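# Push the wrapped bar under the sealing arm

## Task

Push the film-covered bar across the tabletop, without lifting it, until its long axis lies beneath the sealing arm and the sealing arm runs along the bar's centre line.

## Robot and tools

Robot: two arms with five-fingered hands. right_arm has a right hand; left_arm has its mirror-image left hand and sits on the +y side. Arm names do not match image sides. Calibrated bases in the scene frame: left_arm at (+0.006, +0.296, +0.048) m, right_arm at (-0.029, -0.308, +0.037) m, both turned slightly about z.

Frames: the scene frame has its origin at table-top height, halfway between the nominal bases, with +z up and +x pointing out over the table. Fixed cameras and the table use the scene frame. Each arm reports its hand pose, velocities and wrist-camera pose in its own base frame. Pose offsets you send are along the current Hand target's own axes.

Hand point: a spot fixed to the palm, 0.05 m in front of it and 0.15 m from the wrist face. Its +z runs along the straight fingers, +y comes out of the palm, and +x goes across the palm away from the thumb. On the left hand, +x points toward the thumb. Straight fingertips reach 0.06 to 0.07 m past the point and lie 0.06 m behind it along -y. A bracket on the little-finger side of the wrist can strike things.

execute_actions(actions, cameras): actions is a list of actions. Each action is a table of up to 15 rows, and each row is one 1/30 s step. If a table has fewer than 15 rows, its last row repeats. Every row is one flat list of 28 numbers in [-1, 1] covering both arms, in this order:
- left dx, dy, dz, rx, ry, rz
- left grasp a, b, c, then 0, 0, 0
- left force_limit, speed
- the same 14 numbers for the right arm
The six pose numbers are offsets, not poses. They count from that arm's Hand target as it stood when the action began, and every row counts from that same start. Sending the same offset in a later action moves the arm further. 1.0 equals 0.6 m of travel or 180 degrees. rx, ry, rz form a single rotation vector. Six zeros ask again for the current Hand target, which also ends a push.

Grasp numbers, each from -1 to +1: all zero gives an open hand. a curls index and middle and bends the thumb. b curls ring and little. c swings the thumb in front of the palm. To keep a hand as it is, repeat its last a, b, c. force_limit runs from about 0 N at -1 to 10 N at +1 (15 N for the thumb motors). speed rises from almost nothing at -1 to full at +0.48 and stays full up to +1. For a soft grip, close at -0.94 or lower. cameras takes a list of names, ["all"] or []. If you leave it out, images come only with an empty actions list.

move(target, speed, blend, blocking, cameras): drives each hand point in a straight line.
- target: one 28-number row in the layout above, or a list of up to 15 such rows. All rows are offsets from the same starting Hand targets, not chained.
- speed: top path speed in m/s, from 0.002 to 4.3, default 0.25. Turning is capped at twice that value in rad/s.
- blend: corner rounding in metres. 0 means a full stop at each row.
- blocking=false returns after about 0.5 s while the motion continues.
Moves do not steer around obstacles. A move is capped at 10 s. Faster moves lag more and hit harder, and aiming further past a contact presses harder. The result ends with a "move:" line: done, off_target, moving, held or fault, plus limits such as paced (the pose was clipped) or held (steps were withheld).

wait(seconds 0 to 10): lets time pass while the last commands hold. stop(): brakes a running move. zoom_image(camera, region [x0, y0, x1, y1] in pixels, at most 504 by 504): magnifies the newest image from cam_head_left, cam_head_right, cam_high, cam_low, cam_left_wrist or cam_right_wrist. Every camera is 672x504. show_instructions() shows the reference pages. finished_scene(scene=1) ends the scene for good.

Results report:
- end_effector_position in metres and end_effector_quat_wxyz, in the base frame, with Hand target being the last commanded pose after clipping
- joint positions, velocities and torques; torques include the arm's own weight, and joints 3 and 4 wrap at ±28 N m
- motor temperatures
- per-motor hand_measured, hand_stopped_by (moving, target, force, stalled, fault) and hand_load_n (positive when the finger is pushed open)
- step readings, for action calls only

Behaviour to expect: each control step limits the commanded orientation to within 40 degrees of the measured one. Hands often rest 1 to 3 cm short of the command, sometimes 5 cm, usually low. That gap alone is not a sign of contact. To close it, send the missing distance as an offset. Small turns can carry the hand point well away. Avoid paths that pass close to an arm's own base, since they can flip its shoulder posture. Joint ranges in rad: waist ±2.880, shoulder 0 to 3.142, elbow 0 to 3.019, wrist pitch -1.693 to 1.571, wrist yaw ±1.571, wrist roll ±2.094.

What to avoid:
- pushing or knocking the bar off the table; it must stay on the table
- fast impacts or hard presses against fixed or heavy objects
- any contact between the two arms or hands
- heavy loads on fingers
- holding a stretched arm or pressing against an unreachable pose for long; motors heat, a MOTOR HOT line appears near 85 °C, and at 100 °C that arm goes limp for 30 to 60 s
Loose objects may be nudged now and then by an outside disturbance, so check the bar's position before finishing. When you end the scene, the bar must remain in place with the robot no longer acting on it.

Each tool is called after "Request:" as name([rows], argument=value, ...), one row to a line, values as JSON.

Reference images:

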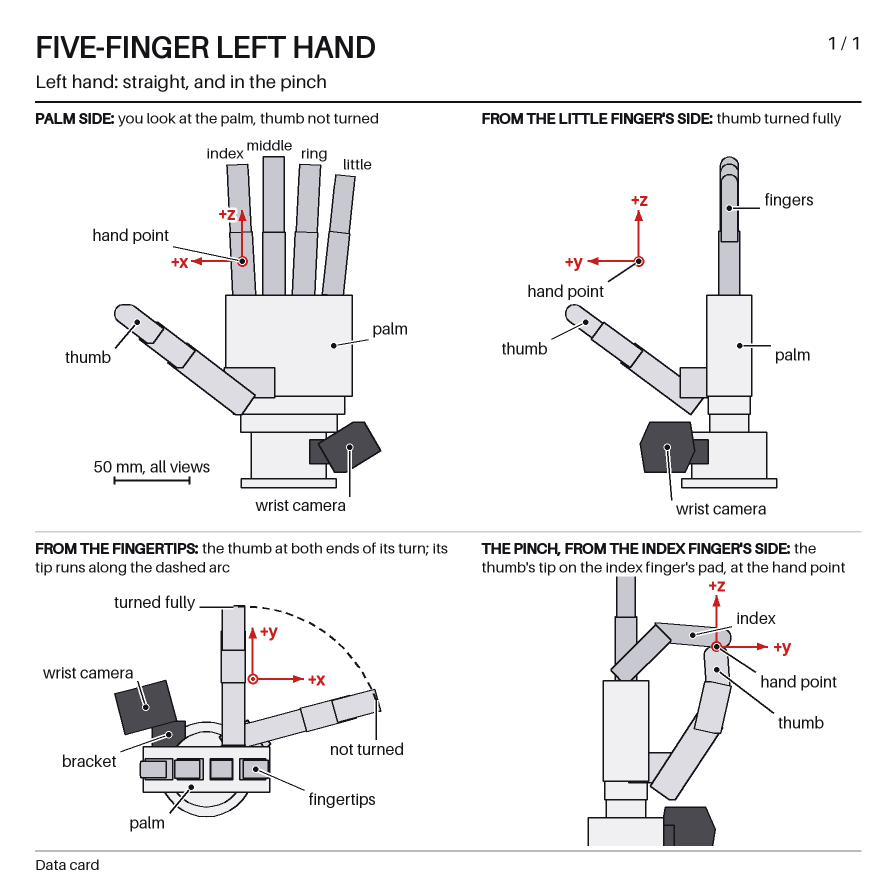

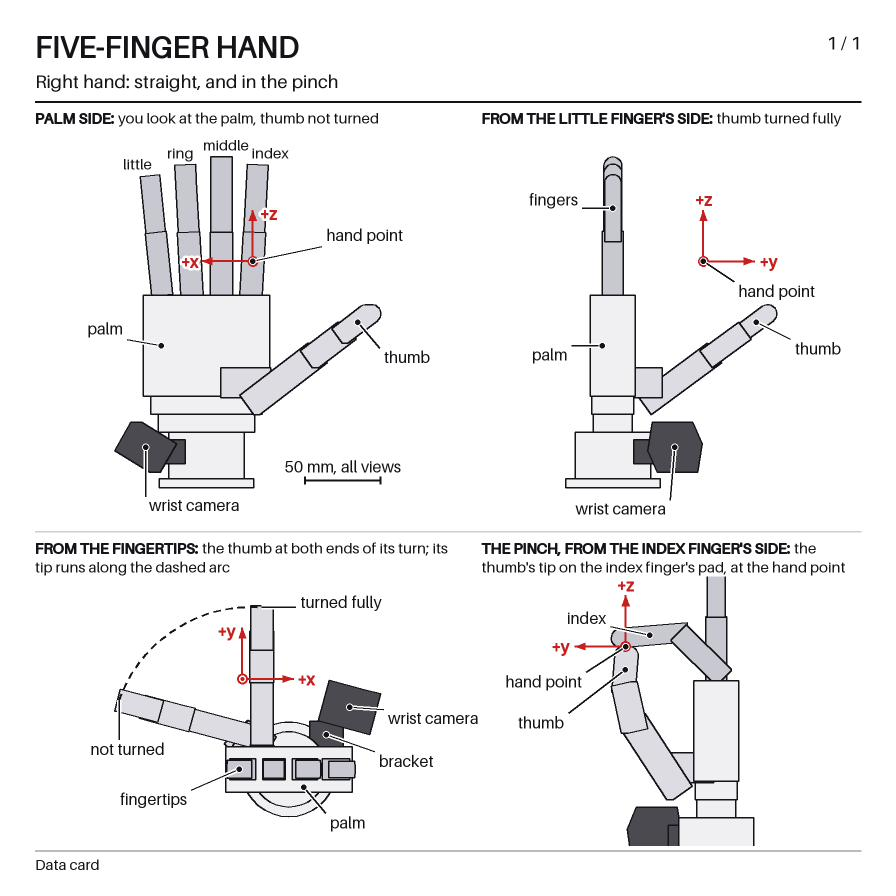

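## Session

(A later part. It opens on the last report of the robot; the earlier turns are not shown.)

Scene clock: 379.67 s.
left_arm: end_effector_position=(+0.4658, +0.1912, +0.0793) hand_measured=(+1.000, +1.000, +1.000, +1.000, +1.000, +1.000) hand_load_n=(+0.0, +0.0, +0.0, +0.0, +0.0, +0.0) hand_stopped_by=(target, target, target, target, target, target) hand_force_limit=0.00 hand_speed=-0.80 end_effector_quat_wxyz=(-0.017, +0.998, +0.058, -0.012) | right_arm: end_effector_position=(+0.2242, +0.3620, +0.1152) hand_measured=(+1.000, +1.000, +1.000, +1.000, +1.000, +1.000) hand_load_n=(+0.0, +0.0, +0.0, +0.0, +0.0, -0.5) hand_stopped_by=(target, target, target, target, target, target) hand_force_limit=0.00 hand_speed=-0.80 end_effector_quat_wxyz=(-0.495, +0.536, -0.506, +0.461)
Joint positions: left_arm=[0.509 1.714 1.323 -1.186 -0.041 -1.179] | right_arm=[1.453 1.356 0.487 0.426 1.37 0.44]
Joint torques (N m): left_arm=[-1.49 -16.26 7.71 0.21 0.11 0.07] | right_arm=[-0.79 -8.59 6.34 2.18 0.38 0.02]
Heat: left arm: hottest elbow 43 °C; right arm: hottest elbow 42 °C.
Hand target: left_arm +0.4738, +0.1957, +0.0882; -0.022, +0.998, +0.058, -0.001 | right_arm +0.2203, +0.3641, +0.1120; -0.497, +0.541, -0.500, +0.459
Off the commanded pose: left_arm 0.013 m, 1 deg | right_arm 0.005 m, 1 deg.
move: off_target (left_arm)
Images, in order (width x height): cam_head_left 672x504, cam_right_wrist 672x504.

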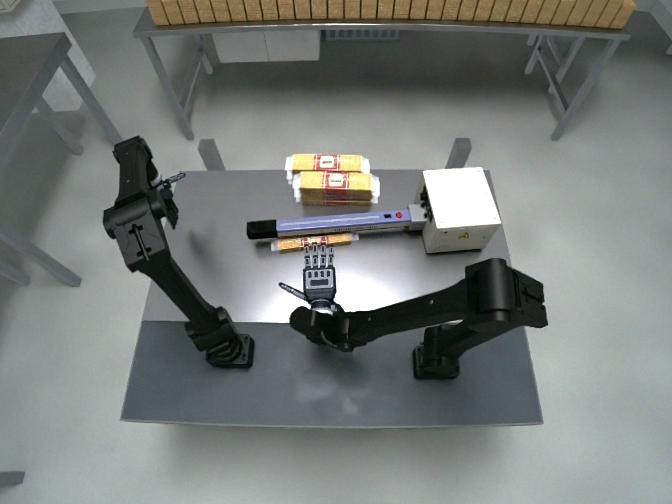

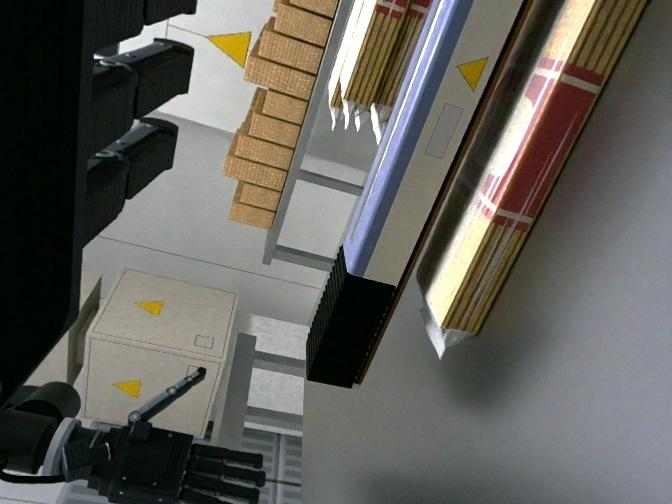

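Request:
move([
  [0,0,0,0,0,0,0,0,0,0,0,0,0,-0.8,-0.0087,0.0315,0.0617,-0.3896,0,0,0,0,0,0,0,0,0,-0.8],
  [0,0,0,0,0,0,0,0,0,0,0,0,0,-0.8,-0.0073,0.1513,0.0885,-0.3896,0,0,0,0,0,0,0,0,0,-0.8],
  [0,0,0,0,0,0,0,0,0,0,0,0,0,-0.8,-0.0070,0.1383,0.2418,-0.3896,0,0,0,0,0,0,0,0,0,-0.8],
], speed=[0.35, 0.07, 0.09], cameras=["cam_head_left", "cam_high", "cam_right_wrist"])

Request:
zoom_image(camera="cam_head_left", region=[240, 190, 380, 270])

Request:
zoom_image(camera="cam_high", region=[320, 220, 460, 325])

Scene clock: 432.13 s.
left_arm: end_effector_position=(+0.4658, +0.1912, +0.0793) hand_measured=(+1.000, +1.000, +1.000, +1.000, +1.000, +1.000) hand_load_n=(+0.0, +0.0, +0.0, +0.0, +0.0, +0.0) hand_stopped_by=(target, target, target, target, target, target) hand_force_limit=0.00 hand_speed=-0.80 end_effector_quat_wxyz=(-0.017, +0.998, +0.058, -0.012) | right_arm: end_effector_position=(+0.3356, +0.3817, +0.0317) hand_measured=(+1.000, +1.000, +1.000, +1.000, +1.000, +1.000) hand_load_n=(-0.5, +0.0, -3.0, +0.0, +0.0, +0.0) hand_stopped_by=(target, target, target, target, target, target) hand_force_limit=0.00 hand_speed=-0.80 end_effector_quat_wxyz=(-0.103, +0.736, -0.664, +0.084)
Joint positions: left_arm=[0.509 1.714 1.323 -1.186 -0.041 -1.179] | right_arm=[0.79 1.716 1.199 -0.839 0.157 0.672]
Joint torques (N m): left_arm=[-1.55 -16.26 7.71 0.2 0.11 0.07] | right_arm=[-3.02 -11.75 9.88 1.17 0.55 0.02]
Heat: left arm: hottest elbow 43 °C; right arm: hottest elbow 40 °C.
Hand target: left_arm +0.4738, +0.1957, +0.0882; -0.022, +0.998, +0.058, -0.001 | right_arm +0.3572, +0.3791, +0.0172; -0.096, +0.728, -0.673, +0.089
Off the commanded pose: left_arm 0.013 m, 1 deg | right_arm 0.026 m, 2 deg.
move: off_target (left_arm, right_arm)
Images, in order (width x height): cam_head_left 672x504, cam_high 672x504, cam_right_wrist 672x504.

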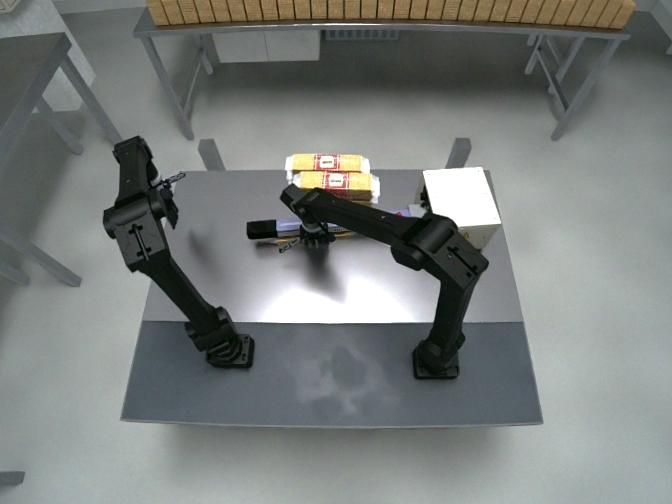

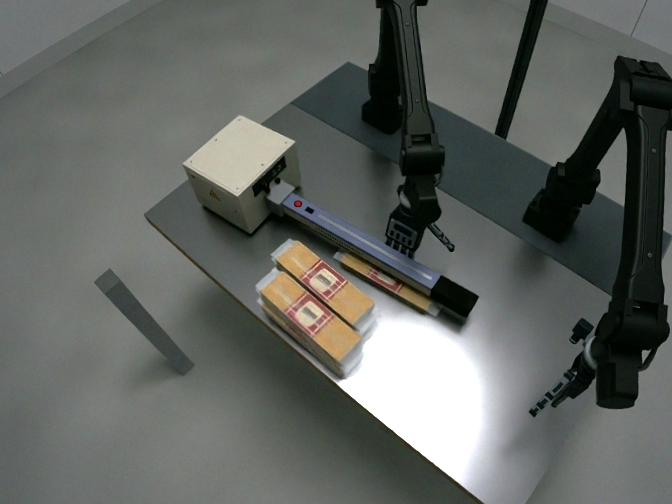

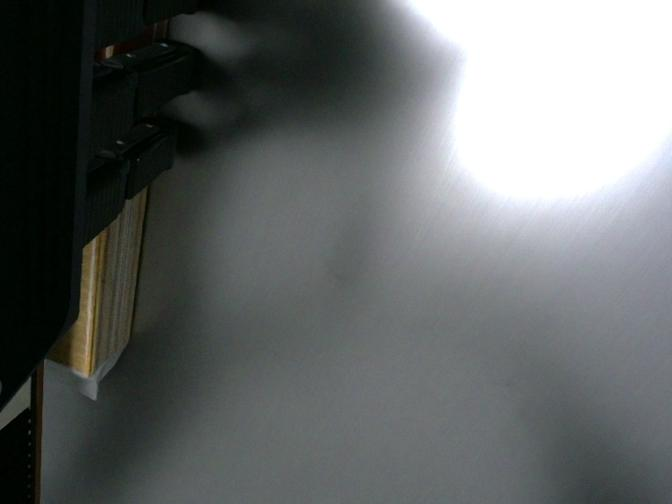

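Scaled by 3.600 from the camera's 672x504 image, which has a finer 960x720 frame.

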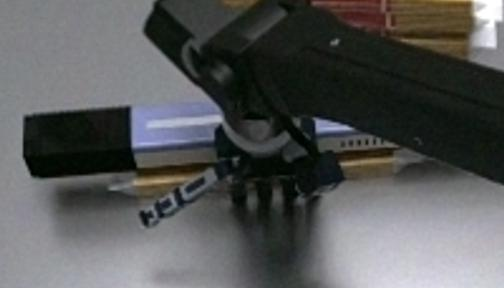

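Scaled by 3.600 from the camera's 672x504 image, which has a finer 960x720 frame.

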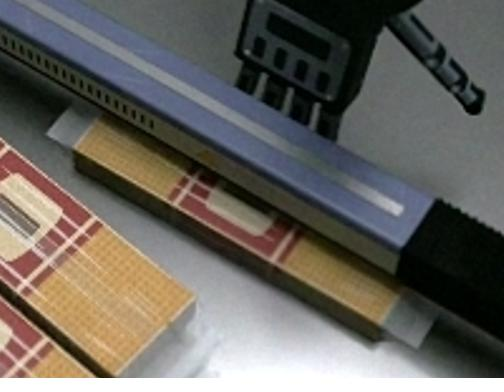

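Request:
move([
  [0,0,0,0,0,0,0,0,0,0,0,0,0,-0.8,0,0.161,-0.043,0,0,0,0,0,0,0,0,0,0,-0.8],
  [0,0,0,0,0,0,0,0,0,0,0,0,0,-0.8,0,0.16,-0.3,0.2,0,0,0,0,0,0,0,0,0,-0.8],
], speed=0.2, blend=[0.03, 0], cameras=["cam_head_left","cam_high","cam_right_wrist"])

Scene clock: 453.20 s.
left_arm: end_effector_position=(+0.4658, +0.1912, +0.0793) hand_measured=(+1.000, +1.000, +1.000, +1.000, +1.000, +1.000) hand_load_n=(+0.0, +0.0, +0.0, +0.0, +0.0, +0.0) hand_stopped_by=(target, target, target, target, target, target) hand_force_limit=0.00 hand_speed=-0.80 end_effector_quat_wxyz=(-0.017, +0.998, +0.058, -0.012) | right_arm: end_effector_position=(+0.2237, +0.3670, +0.1646) hand_measured=(+1.000, +1.000, +1.000, +1.000, +1.000, +1.000) hand_load_n=(+0.0, +0.0, +0.0, +0.0, +0.0, +0.0) hand_stopped_by=(target, target, target, target, target, target) hand_force_limit=0.00 hand_speed=-0.80 end_effector_quat_wxyz=(-0.314, +0.661, -0.615, +0.294)
Joint positions: left_arm=[0.509 1.714 1.323 -1.186 -0.041 -1.179] | right_arm=[1.24 1.204 0.918 -0.838 0.797 0.977]
Joint torques (N m): left_arm=[-1.55 -16.21 7.71 0.21 0.12 0.07] | right_arm=[0.03 -10.11 8.62 0.88 0.89 0.18]
Heat: left arm: hottest elbow 43 °C; right arm: hottest elbow 42 °C.
Hand target: left_arm +0.4738, +0.1957, +0.0882; -0.022, +0.998, +0.058, -0.001 | right_arm +0.2182, +0.3681, +0.1661; -0.316, +0.663, -0.612, +0.293
Off the commanded pose: left_arm 0.013 m, 1 deg | right_arm 0.006 m, 0 deg.
move: off_target (left_arm)
Images, in order (width x height): cam_head_left 672x504, cam_high 672x504, cam_right_wrist 672x504.

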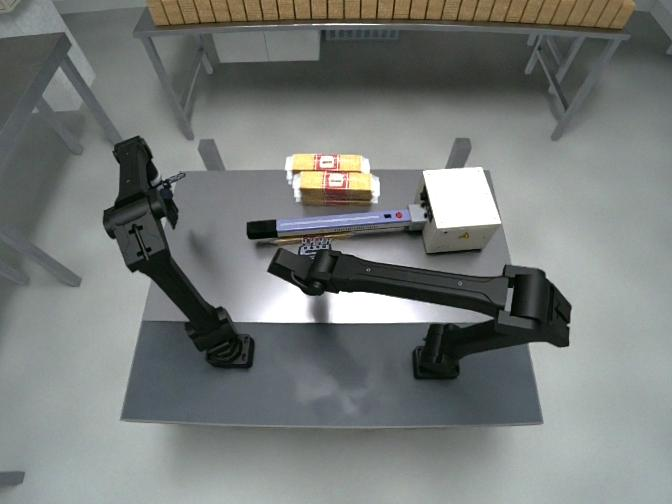

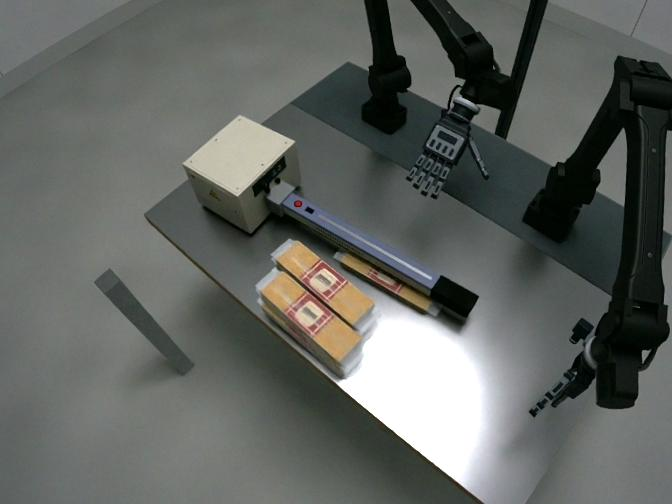

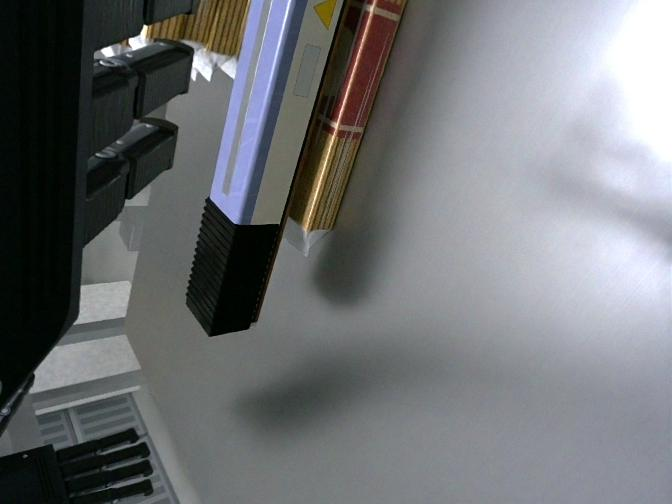

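Request:
zoom_image(camera="cam_high", region=[300, 200, 500, 350])

Request:
zoom_image(camera="cam_head_left", region=[230, 140, 450, 300])

Request:
zoom_image(camera="cam_right_wrist", region=[150, 0, 500, 360])

Scaled by 2.520 from the camera's 672x504 image, which has a finer 960x720 frame.

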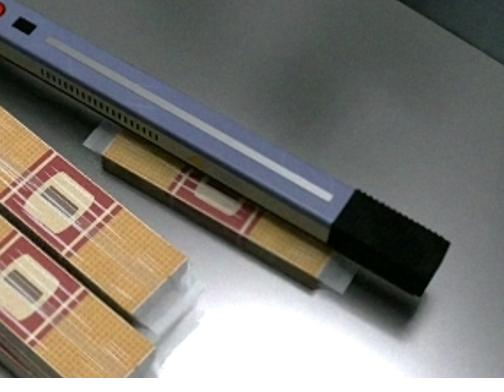

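Scaled by 2.291 from the camera's 672x504 image, which has a finer 960x720 frame.

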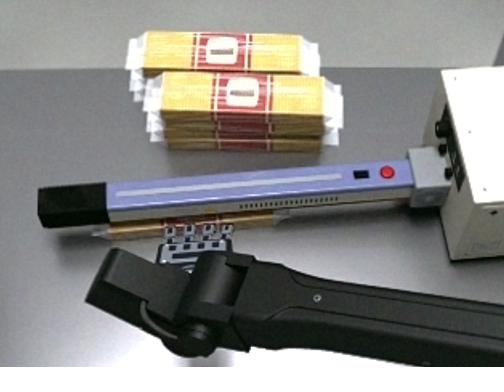

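Scaled by 1.400 from the camera's 672x504 image, which has a finer 960x720 frame.

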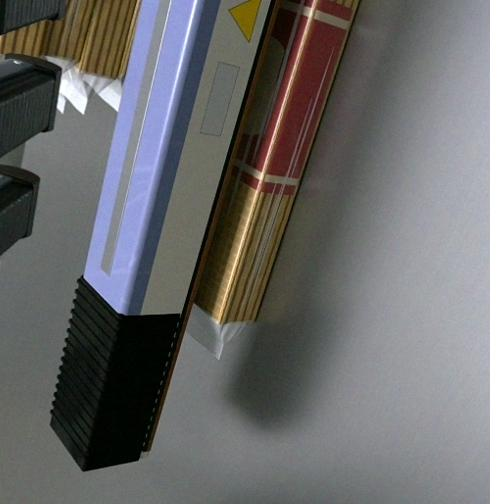

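Request:
execute_actions(actions=[], cameras=["cam_high"])

Scene clock: 458.07 s.
left_arm: end_effector_position=(+0.4658, +0.1912, +0.0793) hand_measured=(+1.000, +1.000, +1.000, +1.000, +1.000, +1.000) hand_load_n=(+0.0, +0.0, +0.0, +0.0, +0.0, +0.0) hand_stopped_by=(target, target, target, target, target, target) hand_force_limit=0.00 hand_speed=-0.80 end_effector_quat_wxyz=(-0.017, +0.998, +0.058, -0.012) | right_arm: end_effector_position=(+0.2237, +0.3671, +0.1646) hand_measured=(+1.000, +1.000, +1.000, +1.000, +1.000, +1.000) hand_load_n=(+0.0, +0.0, +0.0, +0.0, +0.0, -0.5) hand_stopped_by=(target, target, target, target, target, target) hand_force_limit=0.00 hand_speed=-0.80 end_effector_quat_wxyz=(-0.314, +0.661, -0.615, +0.294)
Joint positions: left_arm=[0.509 1.714 1.323 -1.186 -0.041 -1.179] | right_arm=[1.24 1.204 0.918 -0.838 0.797 0.977]
Joint velocities: within noise
Joint torques (N m): left_arm=[-1.49 -16.26 7.71 0.2 0.11 0.07] | right_arm=[-0.03 -9.7 8.73 0.96 0.9 0.12]
Motor temperatures (°C): left_arm=[32 32 43 31 28 29] | right_arm=[33 31 42 31 31 30]
Heat: left arm: hottest elbow 43 °C; right arm: hottest elbow 42 °C.
Hand target: left_arm +0.4738, +0.1957, +0.0882; -0.022, +0.998, +0.058, -0.001 | right_arm +0.2182, +0.3681, +0.1661; -0.316, +0.663, -0.613, +0.292
Off the commanded pose: left_arm 0.013 m, 1 deg | right_arm 0.006 m, 0 deg.
Images, in order (width x height): cam_high 672x504.

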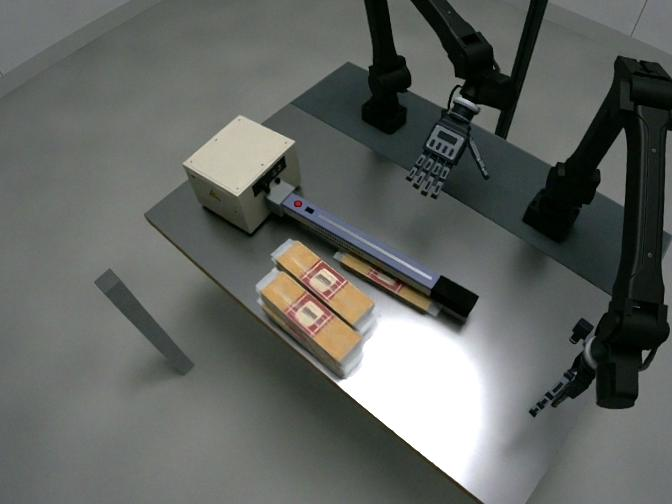

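Request:
zoom_image(camera="cam_high", region=[330, 240, 450, 330])

Request:
zoom_image(camera="cam_high", region=[250, 230, 390, 335])

Scaled by 4.200 from the camera's 672x504 image, which has a finer 960x720 frame.

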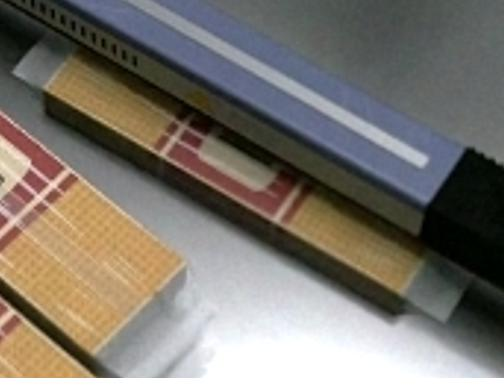

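Scaled by 3.600 from the camera's 672x504 image, which has a finer 960x720 frame.

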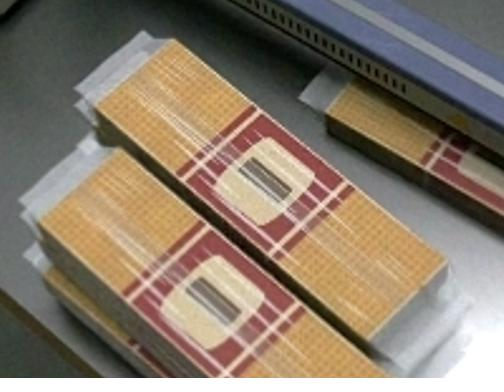

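Request:
execute_actions(actions=[], cameras=["cam_left_wrist","cam_low","cam_head_right"])

Scene clock: 475.13 s.
left_arm: end_effector_position=(+0.4658, +0.1912, +0.0793) hand_measured=(+1.000, +1.000, +1.000, +1.000, +1.000, +1.000) hand_load_n=(+0.0, +0.0, +0.0, +0.0, +0.0, +0.0) hand_stopped_by=(target, target, target, target, target, target) hand_force_limit=0.00 hand_speed=-0.80 end_effector_quat_wxyz=(-0.017, +0.998, +0.058, -0.012) | right_arm: end_effector_position=(+0.2237, +0.3671, +0.1646) hand_measured=(+1.000, +1.000, +1.000, +1.000, +1.000, +1.000) hand_load_n=(+0.0, +0.0, +0.0, +0.0, +0.0, +0.0) hand_stopped_by=(target, target, target, target, target, target) hand_force_limit=0.00 hand_speed=-0.80 end_effector_quat_wxyz=(-0.314, +0.661, -0.615, +0.294)
Joint positions: left_arm=[0.509 1.714 1.323 -1.186 -0.041 -1.179] | right_arm=[1.24 1.204 0.918 -0.838 0.797 0.977]
Joint velocities: within noise
Joint torques (N m): left_arm=[-1.55 -16.26 7.71 0.21 0.11 0.07] | right_arm=[0.67 -10.46 8.65 0.68 0.91 0.22]
Motor temperatures (°C): left_arm=[32 32 43 31 28 29] | right_arm=[33 31 41 31 31 30]
Heat: left arm: hottest elbow 43 °C; right arm: hottest elbow 41 °C.
Hand target: left_arm +0.4738, +0.1957, +0.0882; -0.022, +0.998, +0.058, -0.001 | right_arm +0.2182, +0.3681, +0.1661; -0.316, +0.663, -0.613, +0.292
Off the commanded pose: left_arm 0.013 m, 1 deg | right_arm 0.006 m, 0 deg.
Images, in order (width x height): cam_head_right 672x504, cam_low 672x504, cam_left_wrist 672x504.

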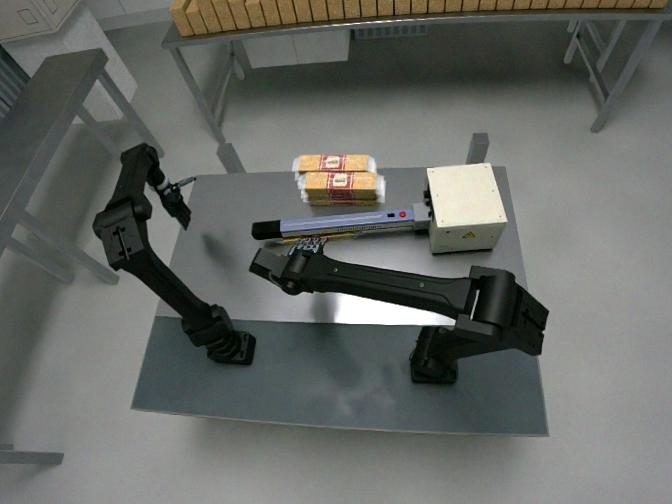

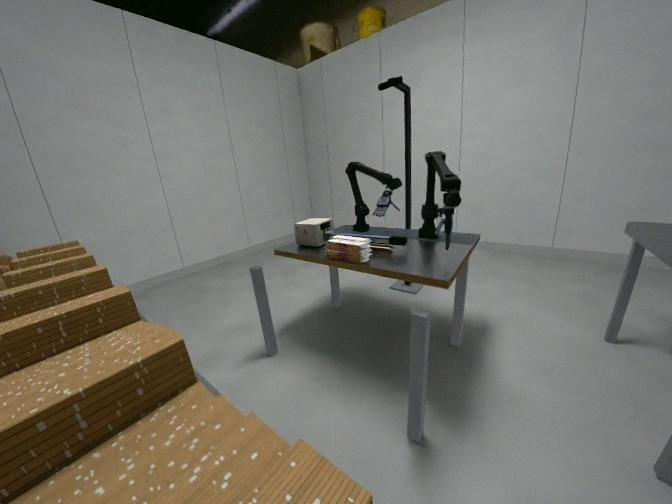

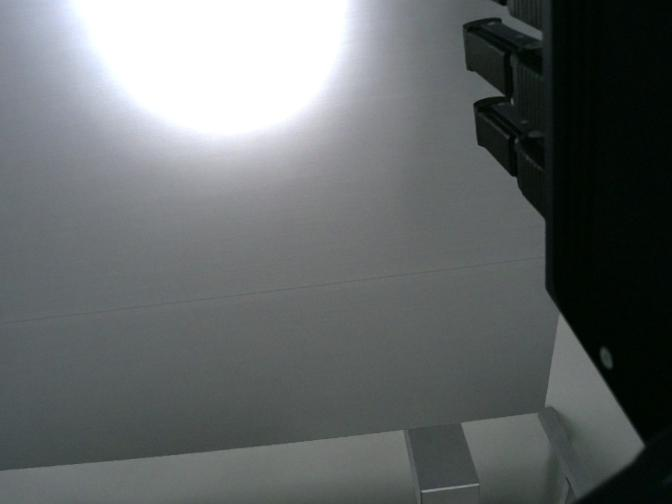

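Request:
move([
  [0,0,-0.273,0,0,0,0,0,0,0,0,0,0,-0.8,0.166,0.008,-0.01,0,0,0,0,0,0,0,0,0,0,-0.8],
  [-0.062,0.4725,-0.273,0,0,0,0,0,0,0,0,0,0,-0.8,0.166,0.008,-0.01,0,0,0,0,0,0,0,0,0,0,-0.8],
], speed=0.2, blend=[0.05, 0], cameras=["cam_head_left","cam_left_wrist"])

Scene clock: 518.43 s.
left_arm: end_effector_position=(+0.4702, -0.0932, +0.2350) hand_measured=(+1.000, +1.000, +1.000, +1.000, +1.000, +1.000) hand_load_n=(+0.0, +0.0, +0.0, +0.0, +0.0, +0.0) hand_stopped_by=(target, target, target, target, target, target) hand_force_limit=0.00 hand_speed=-0.80 end_effector_quat_wxyz=(-0.023, +0.998, +0.059, -0.006) | right_arm: end_effector_position=(+0.2152, +0.2722, +0.1654) hand_measured=(+1.000, +1.000, +1.000, +1.000, +1.000, +1.000) hand_load_n=(+0.0, +0.0, +0.0, +0.0, +0.0, +0.0) hand_stopped_by=(target, target, target, target, target, target) hand_force_limit=0.00 hand_speed=-0.80 end_effector_quat_wxyz=(-0.317, +0.666, -0.610, +0.292)
Joint positions: left_arm=[-0.104 1.486 1.466 -1.57 -0.043 -1.792] | right_arm=[1.147 0.906 0.715 -0.838 0.746 0.843]
Joint torques (N m): left_arm=[-2.32 -13.45 6.98 0.23 0.08 -0.01] | right_arm=[-1.03 -6.42 8.81 1.37 0.47 -0.04]
Heat: left arm: hottest elbow 43 °C; right arm: hottest elbow 41 °C.
Hand target: left_arm +0.4707, -0.0973, +0.2391; -0.022, +0.998, +0.058, +0.000 | right_arm +0.2183, +0.2682, +0.1661; -0.316, +0.663, -0.612, +0.293
Off the commanded pose: left_arm 0.006 m, 1 deg | right_arm 0.005 m, 0 deg.
move: done
Images, in order (width x height): cam_head_left 672x504, cam_left_wrist 672x504.

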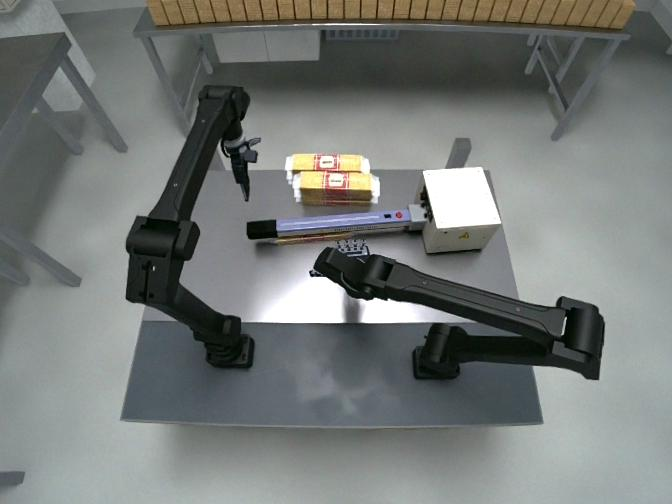

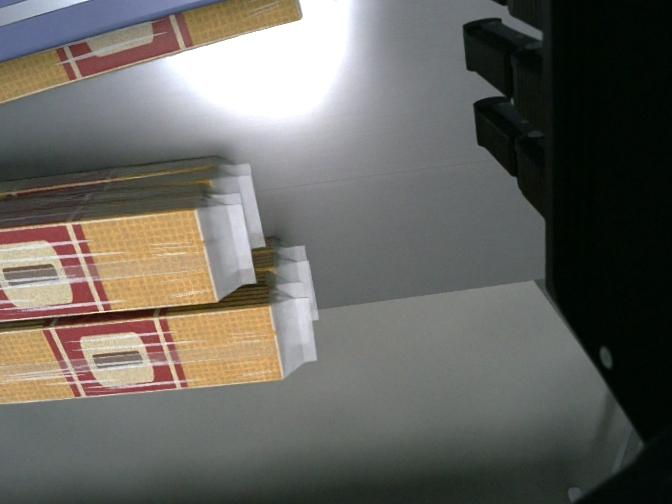

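Request:
move(target=[-0.078,0.092,0,0,0,0,0,0,0,0,0,0,0,-0.8,0,0,0,0,0,0,0,0,0,0,0,0,0,-0.8], speed=0.15, cameras=["cam_left_wrist"])

Request:
zoom_image(camera="cam_left_wrist", region=[0, 0, 500, 250])

Scene clock: 528.87 s.
left_arm: end_effector_position=(+0.4328, -0.1528, +0.2327) hand_measured=(+1.000, +1.000, +1.000, +1.000, +1.000, +1.000) hand_load_n=(+0.0, +0.0, +0.0, +0.0, +0.0, +0.0) hand_stopped_by=(target, target, target, target, target, target) hand_force_limit=0.00 hand_speed=-0.80 end_effector_quat_wxyz=(-0.024, +0.998, +0.060, -0.007) | right_arm: end_effector_position=(+0.2152, +0.2722, +0.1654) hand_measured=(+1.000, +1.000, +1.000, +1.000, +1.000, +1.000) hand_load_n=(+0.0, +0.0, +0.0, +0.0, +0.0, +0.0) hand_stopped_by=(target, target, target, target, target, target) hand_force_limit=0.00 hand_speed=-0.80 end_effector_quat_wxyz=(-0.317, +0.666, -0.610, +0.292)
Joint positions: left_arm=[-0.258 1.421 1.392 -1.57 -0.04 -1.95] | right_arm=[1.147 0.906 0.715 -0.838 0.746 0.843]
Joint torques (N m): left_arm=[-2.67 -12.86 6.46 0.38 0.07 -0.03] | right_arm=[-2.08 -6.18 8.88 1.21 0.54 -0.09]
Heat: left arm: hottest elbow 42 °C; right arm: hottest elbow 41 °C.
Hand target: left_arm +0.4306, -0.1576, +0.2366; -0.022, +0.998, +0.058, -0.001 | right_arm +0.2183, +0.2682, +0.1661; -0.316, +0.663, -0.612, +0.293
Off the commanded pose: left_arm 0.006 m, 1 deg | right_arm 0.005 m, 0 deg.
move: done
Images, in order (width x height): cam_left_wrist 672x504.

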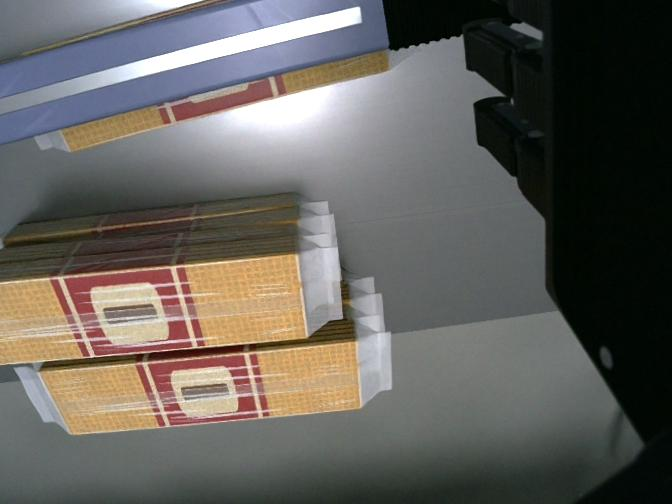

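Scaled by 1.008 from the camera's 672x504 image, which has a finer 960x720 frame.

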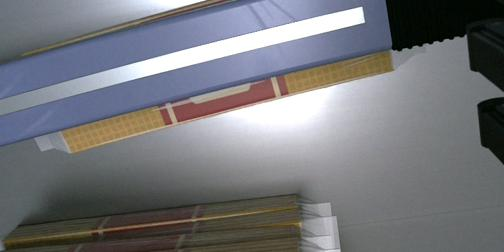

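Request:
move(target=[-0.083,-0.01,0,0,-0.111,0,0,0,0,0,0,0,0,-0.8,0,0,0,0,0,0,0,0,0,0,0,0,0,-0.8], speed=0.15, cameras=["cam_left_wrist"])

Request:
zoom_image(camera="cam_left_wrist", region=[0, 100, 504, 350])

Scene clock: 539.37 s.
left_arm: end_effector_position=(+0.3824, -0.1641, +0.2321) hand_measured=(+1.000, +1.000, +1.000, +1.000, +1.000, +1.000) hand_load_n=(+0.0, -0.5, +0.0, +0.0, +0.0, +0.0) hand_stopped_by=(target, target, target, target, target, target) hand_force_limit=0.00 hand_speed=-0.80 end_effector_quat_wxyz=(+0.026, +0.994, +0.063, -0.084) | right_arm: end_effector_position=(+0.2152, +0.2722, +0.1654) hand_measured=(+1.000, +1.000, +1.000, +1.000, +1.000, +1.000) hand_load_n=(+0.0, +0.0, +0.0, +0.0, +0.0, -0.5) hand_stopped_by=(target, target, target, target, target, target) hand_force_limit=0.00 hand_speed=-0.80 end_effector_quat_wxyz=(-0.317, +0.666, -0.610, +0.292)
Joint positions: left_arm=[-0.249 1.382 1.34 -1.674 0.101 -1.938] | right_arm=[1.147 0.906 0.715 -0.838 0.746 0.843]
Joint velocities: left_arm=[0.044 0.005 -0.017 0.002 0.022 0.066] | right_arm=[within noise]
Joint torques (N m): left_arm=[-0.32 -11.93 6.26 -0.34 0.29 0.16] | right_arm=[-1.79 -6.59 8.54 1.33 0.44 -0.04]
Heat: left arm: hottest elbow 42 °C; right arm: hottest elbow 41 °C.
Hand target: left_arm +0.3804, -0.1574, +0.2367; -0.012, +0.983, +0.061, -0.174 | right_arm +0.2183, +0.2682, +0.1661; -0.316, +0.663, -0.612, +0.293
Off the commanded pose: left_arm 0.008 m, 11 deg | right_arm 0.005 m, 0 deg.
joint sent to its limit (left arm) — joint 4 (wrist pitch), lower limit. The joint targets are off in orientation, not in position.
move: off_target (left_arm)
Images, in order (width x height): cam_left_wrist 672x504.

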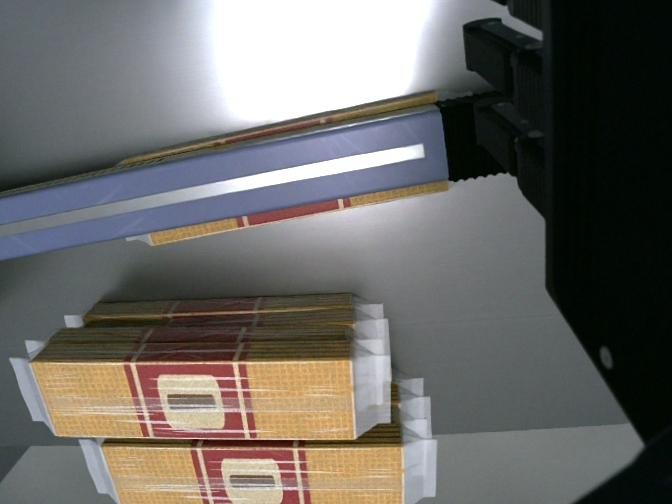

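Scaled by 1.000.

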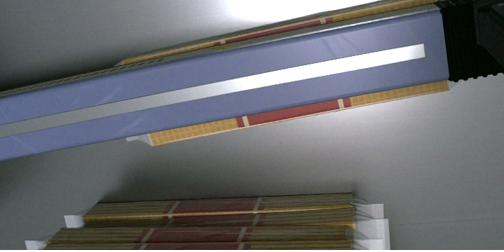

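Request:
zoom_image(camera="cam_left_wrist", region=[300, 70, 500, 220])

Request:
zoom_image(camera="cam_left_wrist", region=[80, 110, 280, 260])

Scaled by 2.520 from the camera's 672x504 image, which has a finer 960x720 frame.

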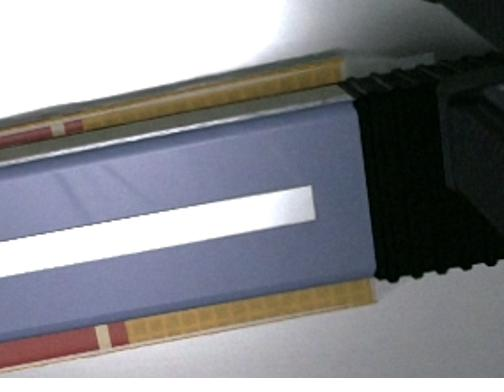

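Scaled by 2.520 from the camera's 672x504 image, which has a finer 960x720 frame.

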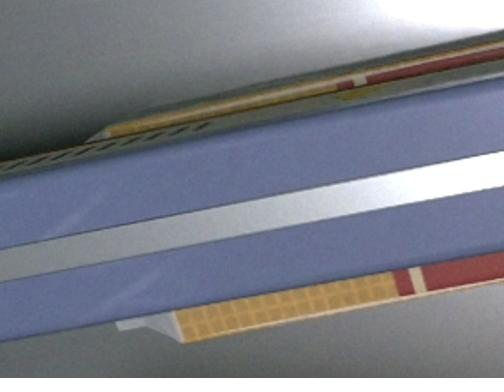

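Request:
zoom_image(camera="cam_left_wrist", region=[390, 80, 460, 130])

Request:
zoom_image(camera="cam_left_wrist", region=[390, 160, 460, 210])

Request:
zoom_image(camera="cam_left_wrist", region=[110, 130, 180, 180])

Request:
zoom_image(camera="cam_left_wrist", region=[120, 210, 190, 260])

Scaled by 7.200 from the camera's 672x504 image, which has a finer 960x720 frame.

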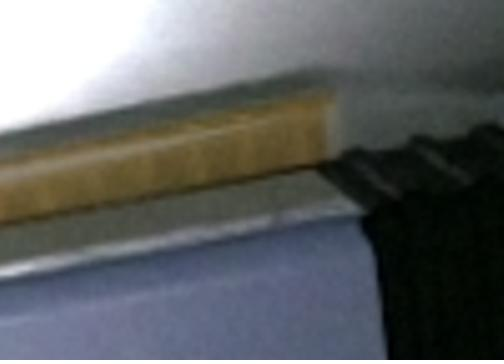

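Scaled by 7.200 from the camera's 672x504 image, which has a finer 960x720 frame.

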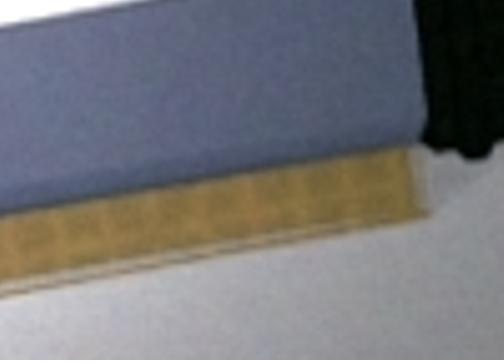

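Scaled by 7.200 from the camera's 672x504 image, which has a finer 960x720 frame.

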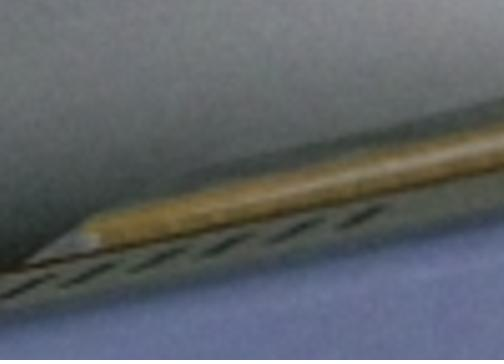

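Scaled by 7.200 from the camera's 672x504 image, which has a finer 960x720 frame.

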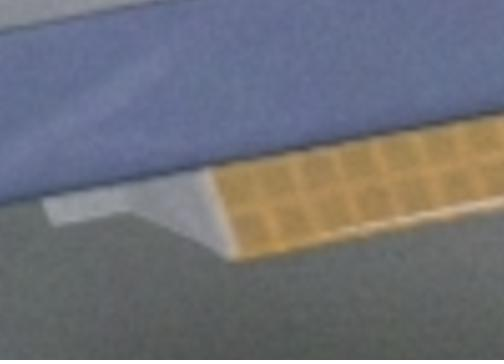

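Request:
move(target=[0.0932,0.0116,-0.0343,0,0.055,0,0,0,0,0,0,0,0,-0.8,0,0,0,0,0,0,0,0,0,0,0,0,0,-0.8], speed=0.15, cameras=["cam_left_wrist"])

Request:
zoom_image(camera="cam_left_wrist", region=[0, 0, 504, 300])

Scene clock: 647.47 s.
left_arm: end_effector_position=(+0.4250, -0.1599, +0.2203) hand_measured=(+1.000, +1.000, +1.000, +1.000, +1.000, +1.000) hand_load_n=(+0.0, +0.0, +0.0, +0.0, +0.0, +0.0) hand_stopped_by=(target, target, target, target, target, target) hand_force_limit=0.00 hand_speed=-0.80 end_effector_quat_wxyz=(-0.012, +0.995, +0.059, -0.081) | right_arm: end_effector_position=(+0.2152, +0.2722, +0.1654) hand_measured=(+1.000, +1.000, +1.000, +1.000, +1.000, +1.000) hand_load_n=(+0.0, -0.5, +0.0, -0.5, +0.0, +0.0) hand_stopped_by=(target, target, target, target, target, target) hand_force_limit=0.00 hand_speed=-0.80 end_effector_quat_wxyz=(-0.317, +0.666, -0.610, +0.292)
Joint positions: left_arm=[-0.248 1.501 1.445 -1.676 0.026 -1.934] | right_arm=[1.147 0.906 0.715 -0.838 0.746 0.843]
Joint torques (N m): left_arm=[-0.44 -12.4 9.95 -0.27 0.1 0.15] | right_arm=[-2.32 -6.77 8.73 1.36 0.51 -0.06]
Heat: left arm: hottest elbow 41 °C; right arm: hottest elbow 41 °C.
Hand target: left_arm +0.4404, -0.1573, +0.2366; -0.017, +0.994, +0.060, -0.088 | right_arm +0.2183, +0.2682, +0.1661; -0.316, +0.663, -0.612, +0.293
Off the commanded pose: left_arm 0.023 m, 1 deg | right_arm 0.005 m, 0 deg.
joint sent to its limit (left arm) — joint 4 (wrist pitch), lower limit. The joint targets are off in orientation, not in position.
move: off_target (left_arm)
Images, in order (width x height): cam_left_wrist 672x504.

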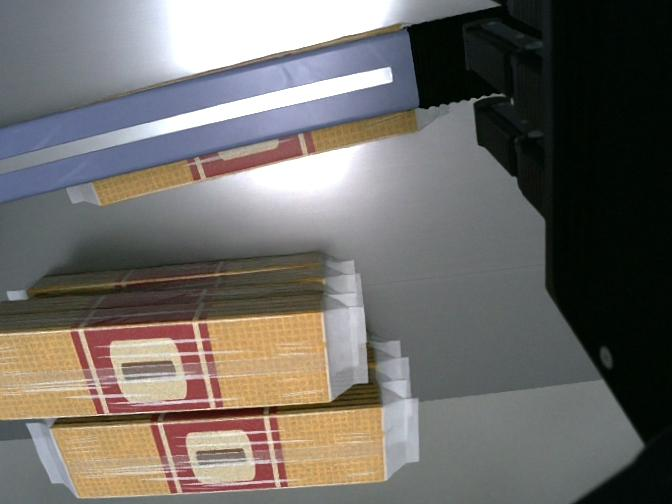

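Scaled by 1.000.

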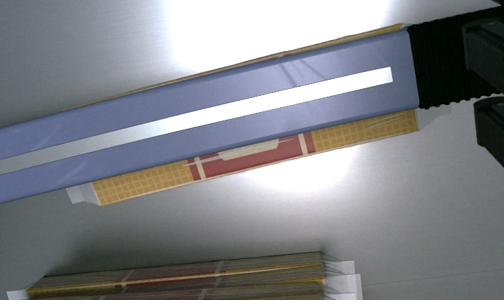

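Request:
zoom_image(camera="cam_left_wrist", region=[340, 10, 440, 160])

Request:
zoom_image(camera="cam_left_wrist", region=[50, 70, 200, 220])

Scaled by 3.360 from the camera's 672x504 image, which has a finer 960x720 frame.

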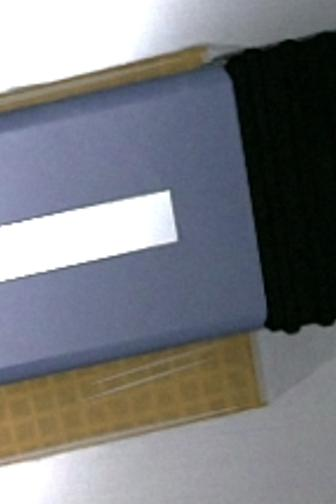

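Scaled by 3.360 from the camera's 672x504 image, which has a finer 960x720 frame.

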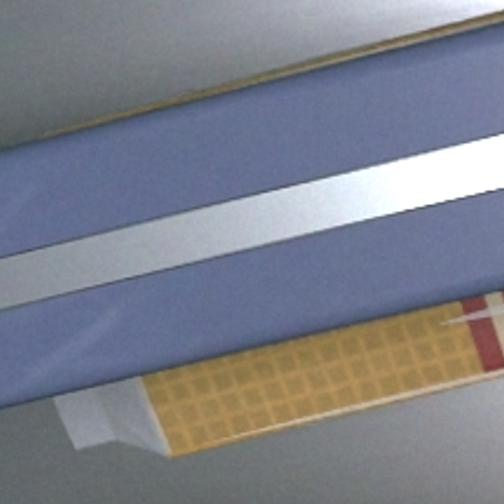

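Request:
move(target=[-0.004,-0.096,-0.037,0.0339,0.0541,0.5144,0,0,0,0,0,0,0,-0.8,0,0,0,0,0,0,0,0,0,0,0,0,0,-0.8], speed=0.35, cameras=["cam_left_wrist"])

Scene clock: 682.37 s.
left_arm: end_effector_position=(+0.4185, -0.1055, +0.2511) hand_measured=(+1.000, +1.000, +1.000, +1.000, +1.000, +1.000) hand_load_n=(+0.0, +0.0, +0.0, +0.0, +0.0, +0.0) hand_stopped_by=(target, target, target, target, target, target) hand_force_limit=0.00 hand_speed=-0.80 end_effector_quat_wxyz=(+0.010, +0.729, -0.684, -0.017) | right_arm: end_effector_position=(+0.2152, +0.2722, +0.1654) hand_measured=(+1.000, +1.000, +1.000, +1.000, +1.000, +1.000) hand_load_n=(+0.0, +0.0, +0.0, +0.0, +0.0, +0.0) hand_stopped_by=(target, target, target, target, target, target) hand_force_limit=0.00 hand_speed=-0.80 end_effector_quat_wxyz=(-0.317, +0.666, -0.610, +0.292)
Joint positions: left_arm=[-0.148 1.626 1.659 -1.643 -0.003 -0.212] | right_arm=[1.147 0.906 0.715 -0.838 0.746 0.843]
Joint torques (N m): left_arm=[-0.26 -14.04 10.21 0.24 0.19 0.14] | right_arm=[-2.9 -6.24 8.76 1.47 0.49 -0.02]
Heat: left arm: hottest elbow 45 °C; right arm: hottest elbow 41 °C.
Hand target: left_arm +0.4353, -0.1009, +0.2614; +0.000, +0.732, -0.682, -0.001 | right_arm +0.2183, +0.2682, +0.1661; -0.316, +0.663, -0.612, +0.293
Off the commanded pose: left_arm 0.020 m, 2 deg | right_arm 0.005 m, 0 deg.
move: off_target (left_arm)
Images, in order (width x height): cam_left_wrist 672x504.

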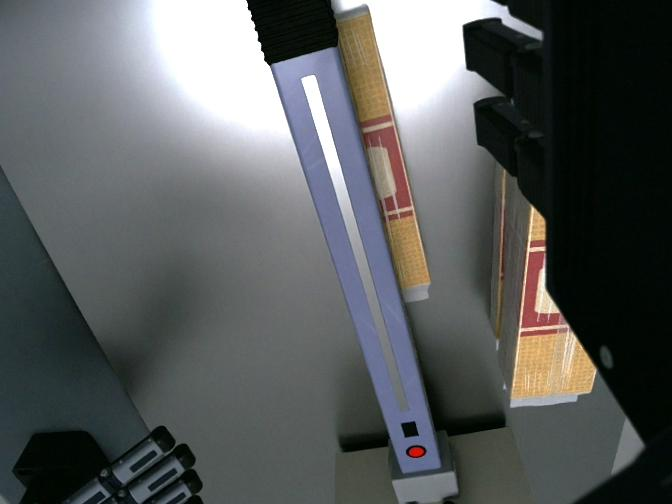

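Request:
zoom_image(camera="cam_left_wrist", region=[240, 0, 440, 160])

Request:
zoom_image(camera="cam_left_wrist", region=[300, 150, 500, 310])

Request:
zoom_image(camera="cam_left_wrist", region=[320, 300, 560, 504])

Scaled by 2.520 from the camera's 672x504 image, which has a finer 960x720 frame.

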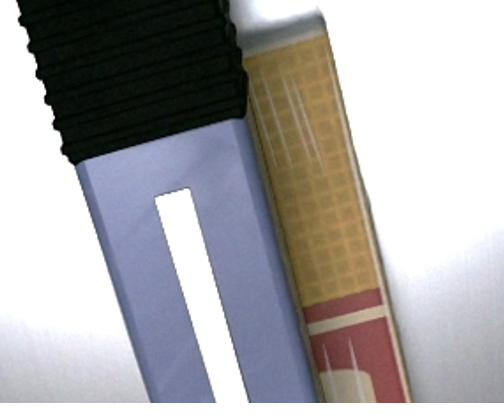

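Scaled by 2.520 from the camera's 672x504 image, which has a finer 960x720 frame.

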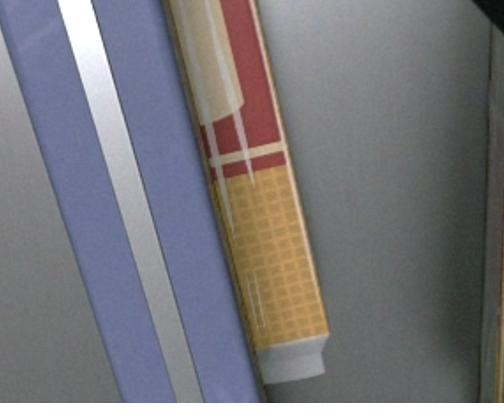

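Scaled by 2.100 from the camera's 672x504 image, which has a finer 960x720 frame.

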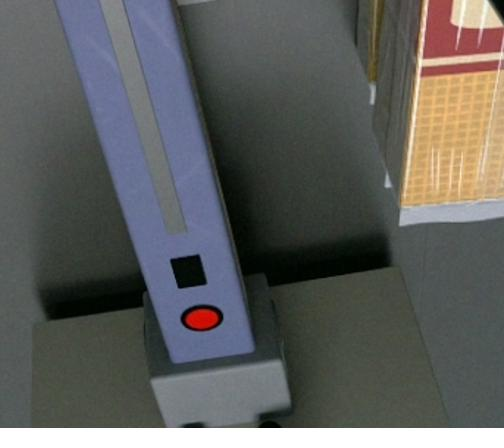

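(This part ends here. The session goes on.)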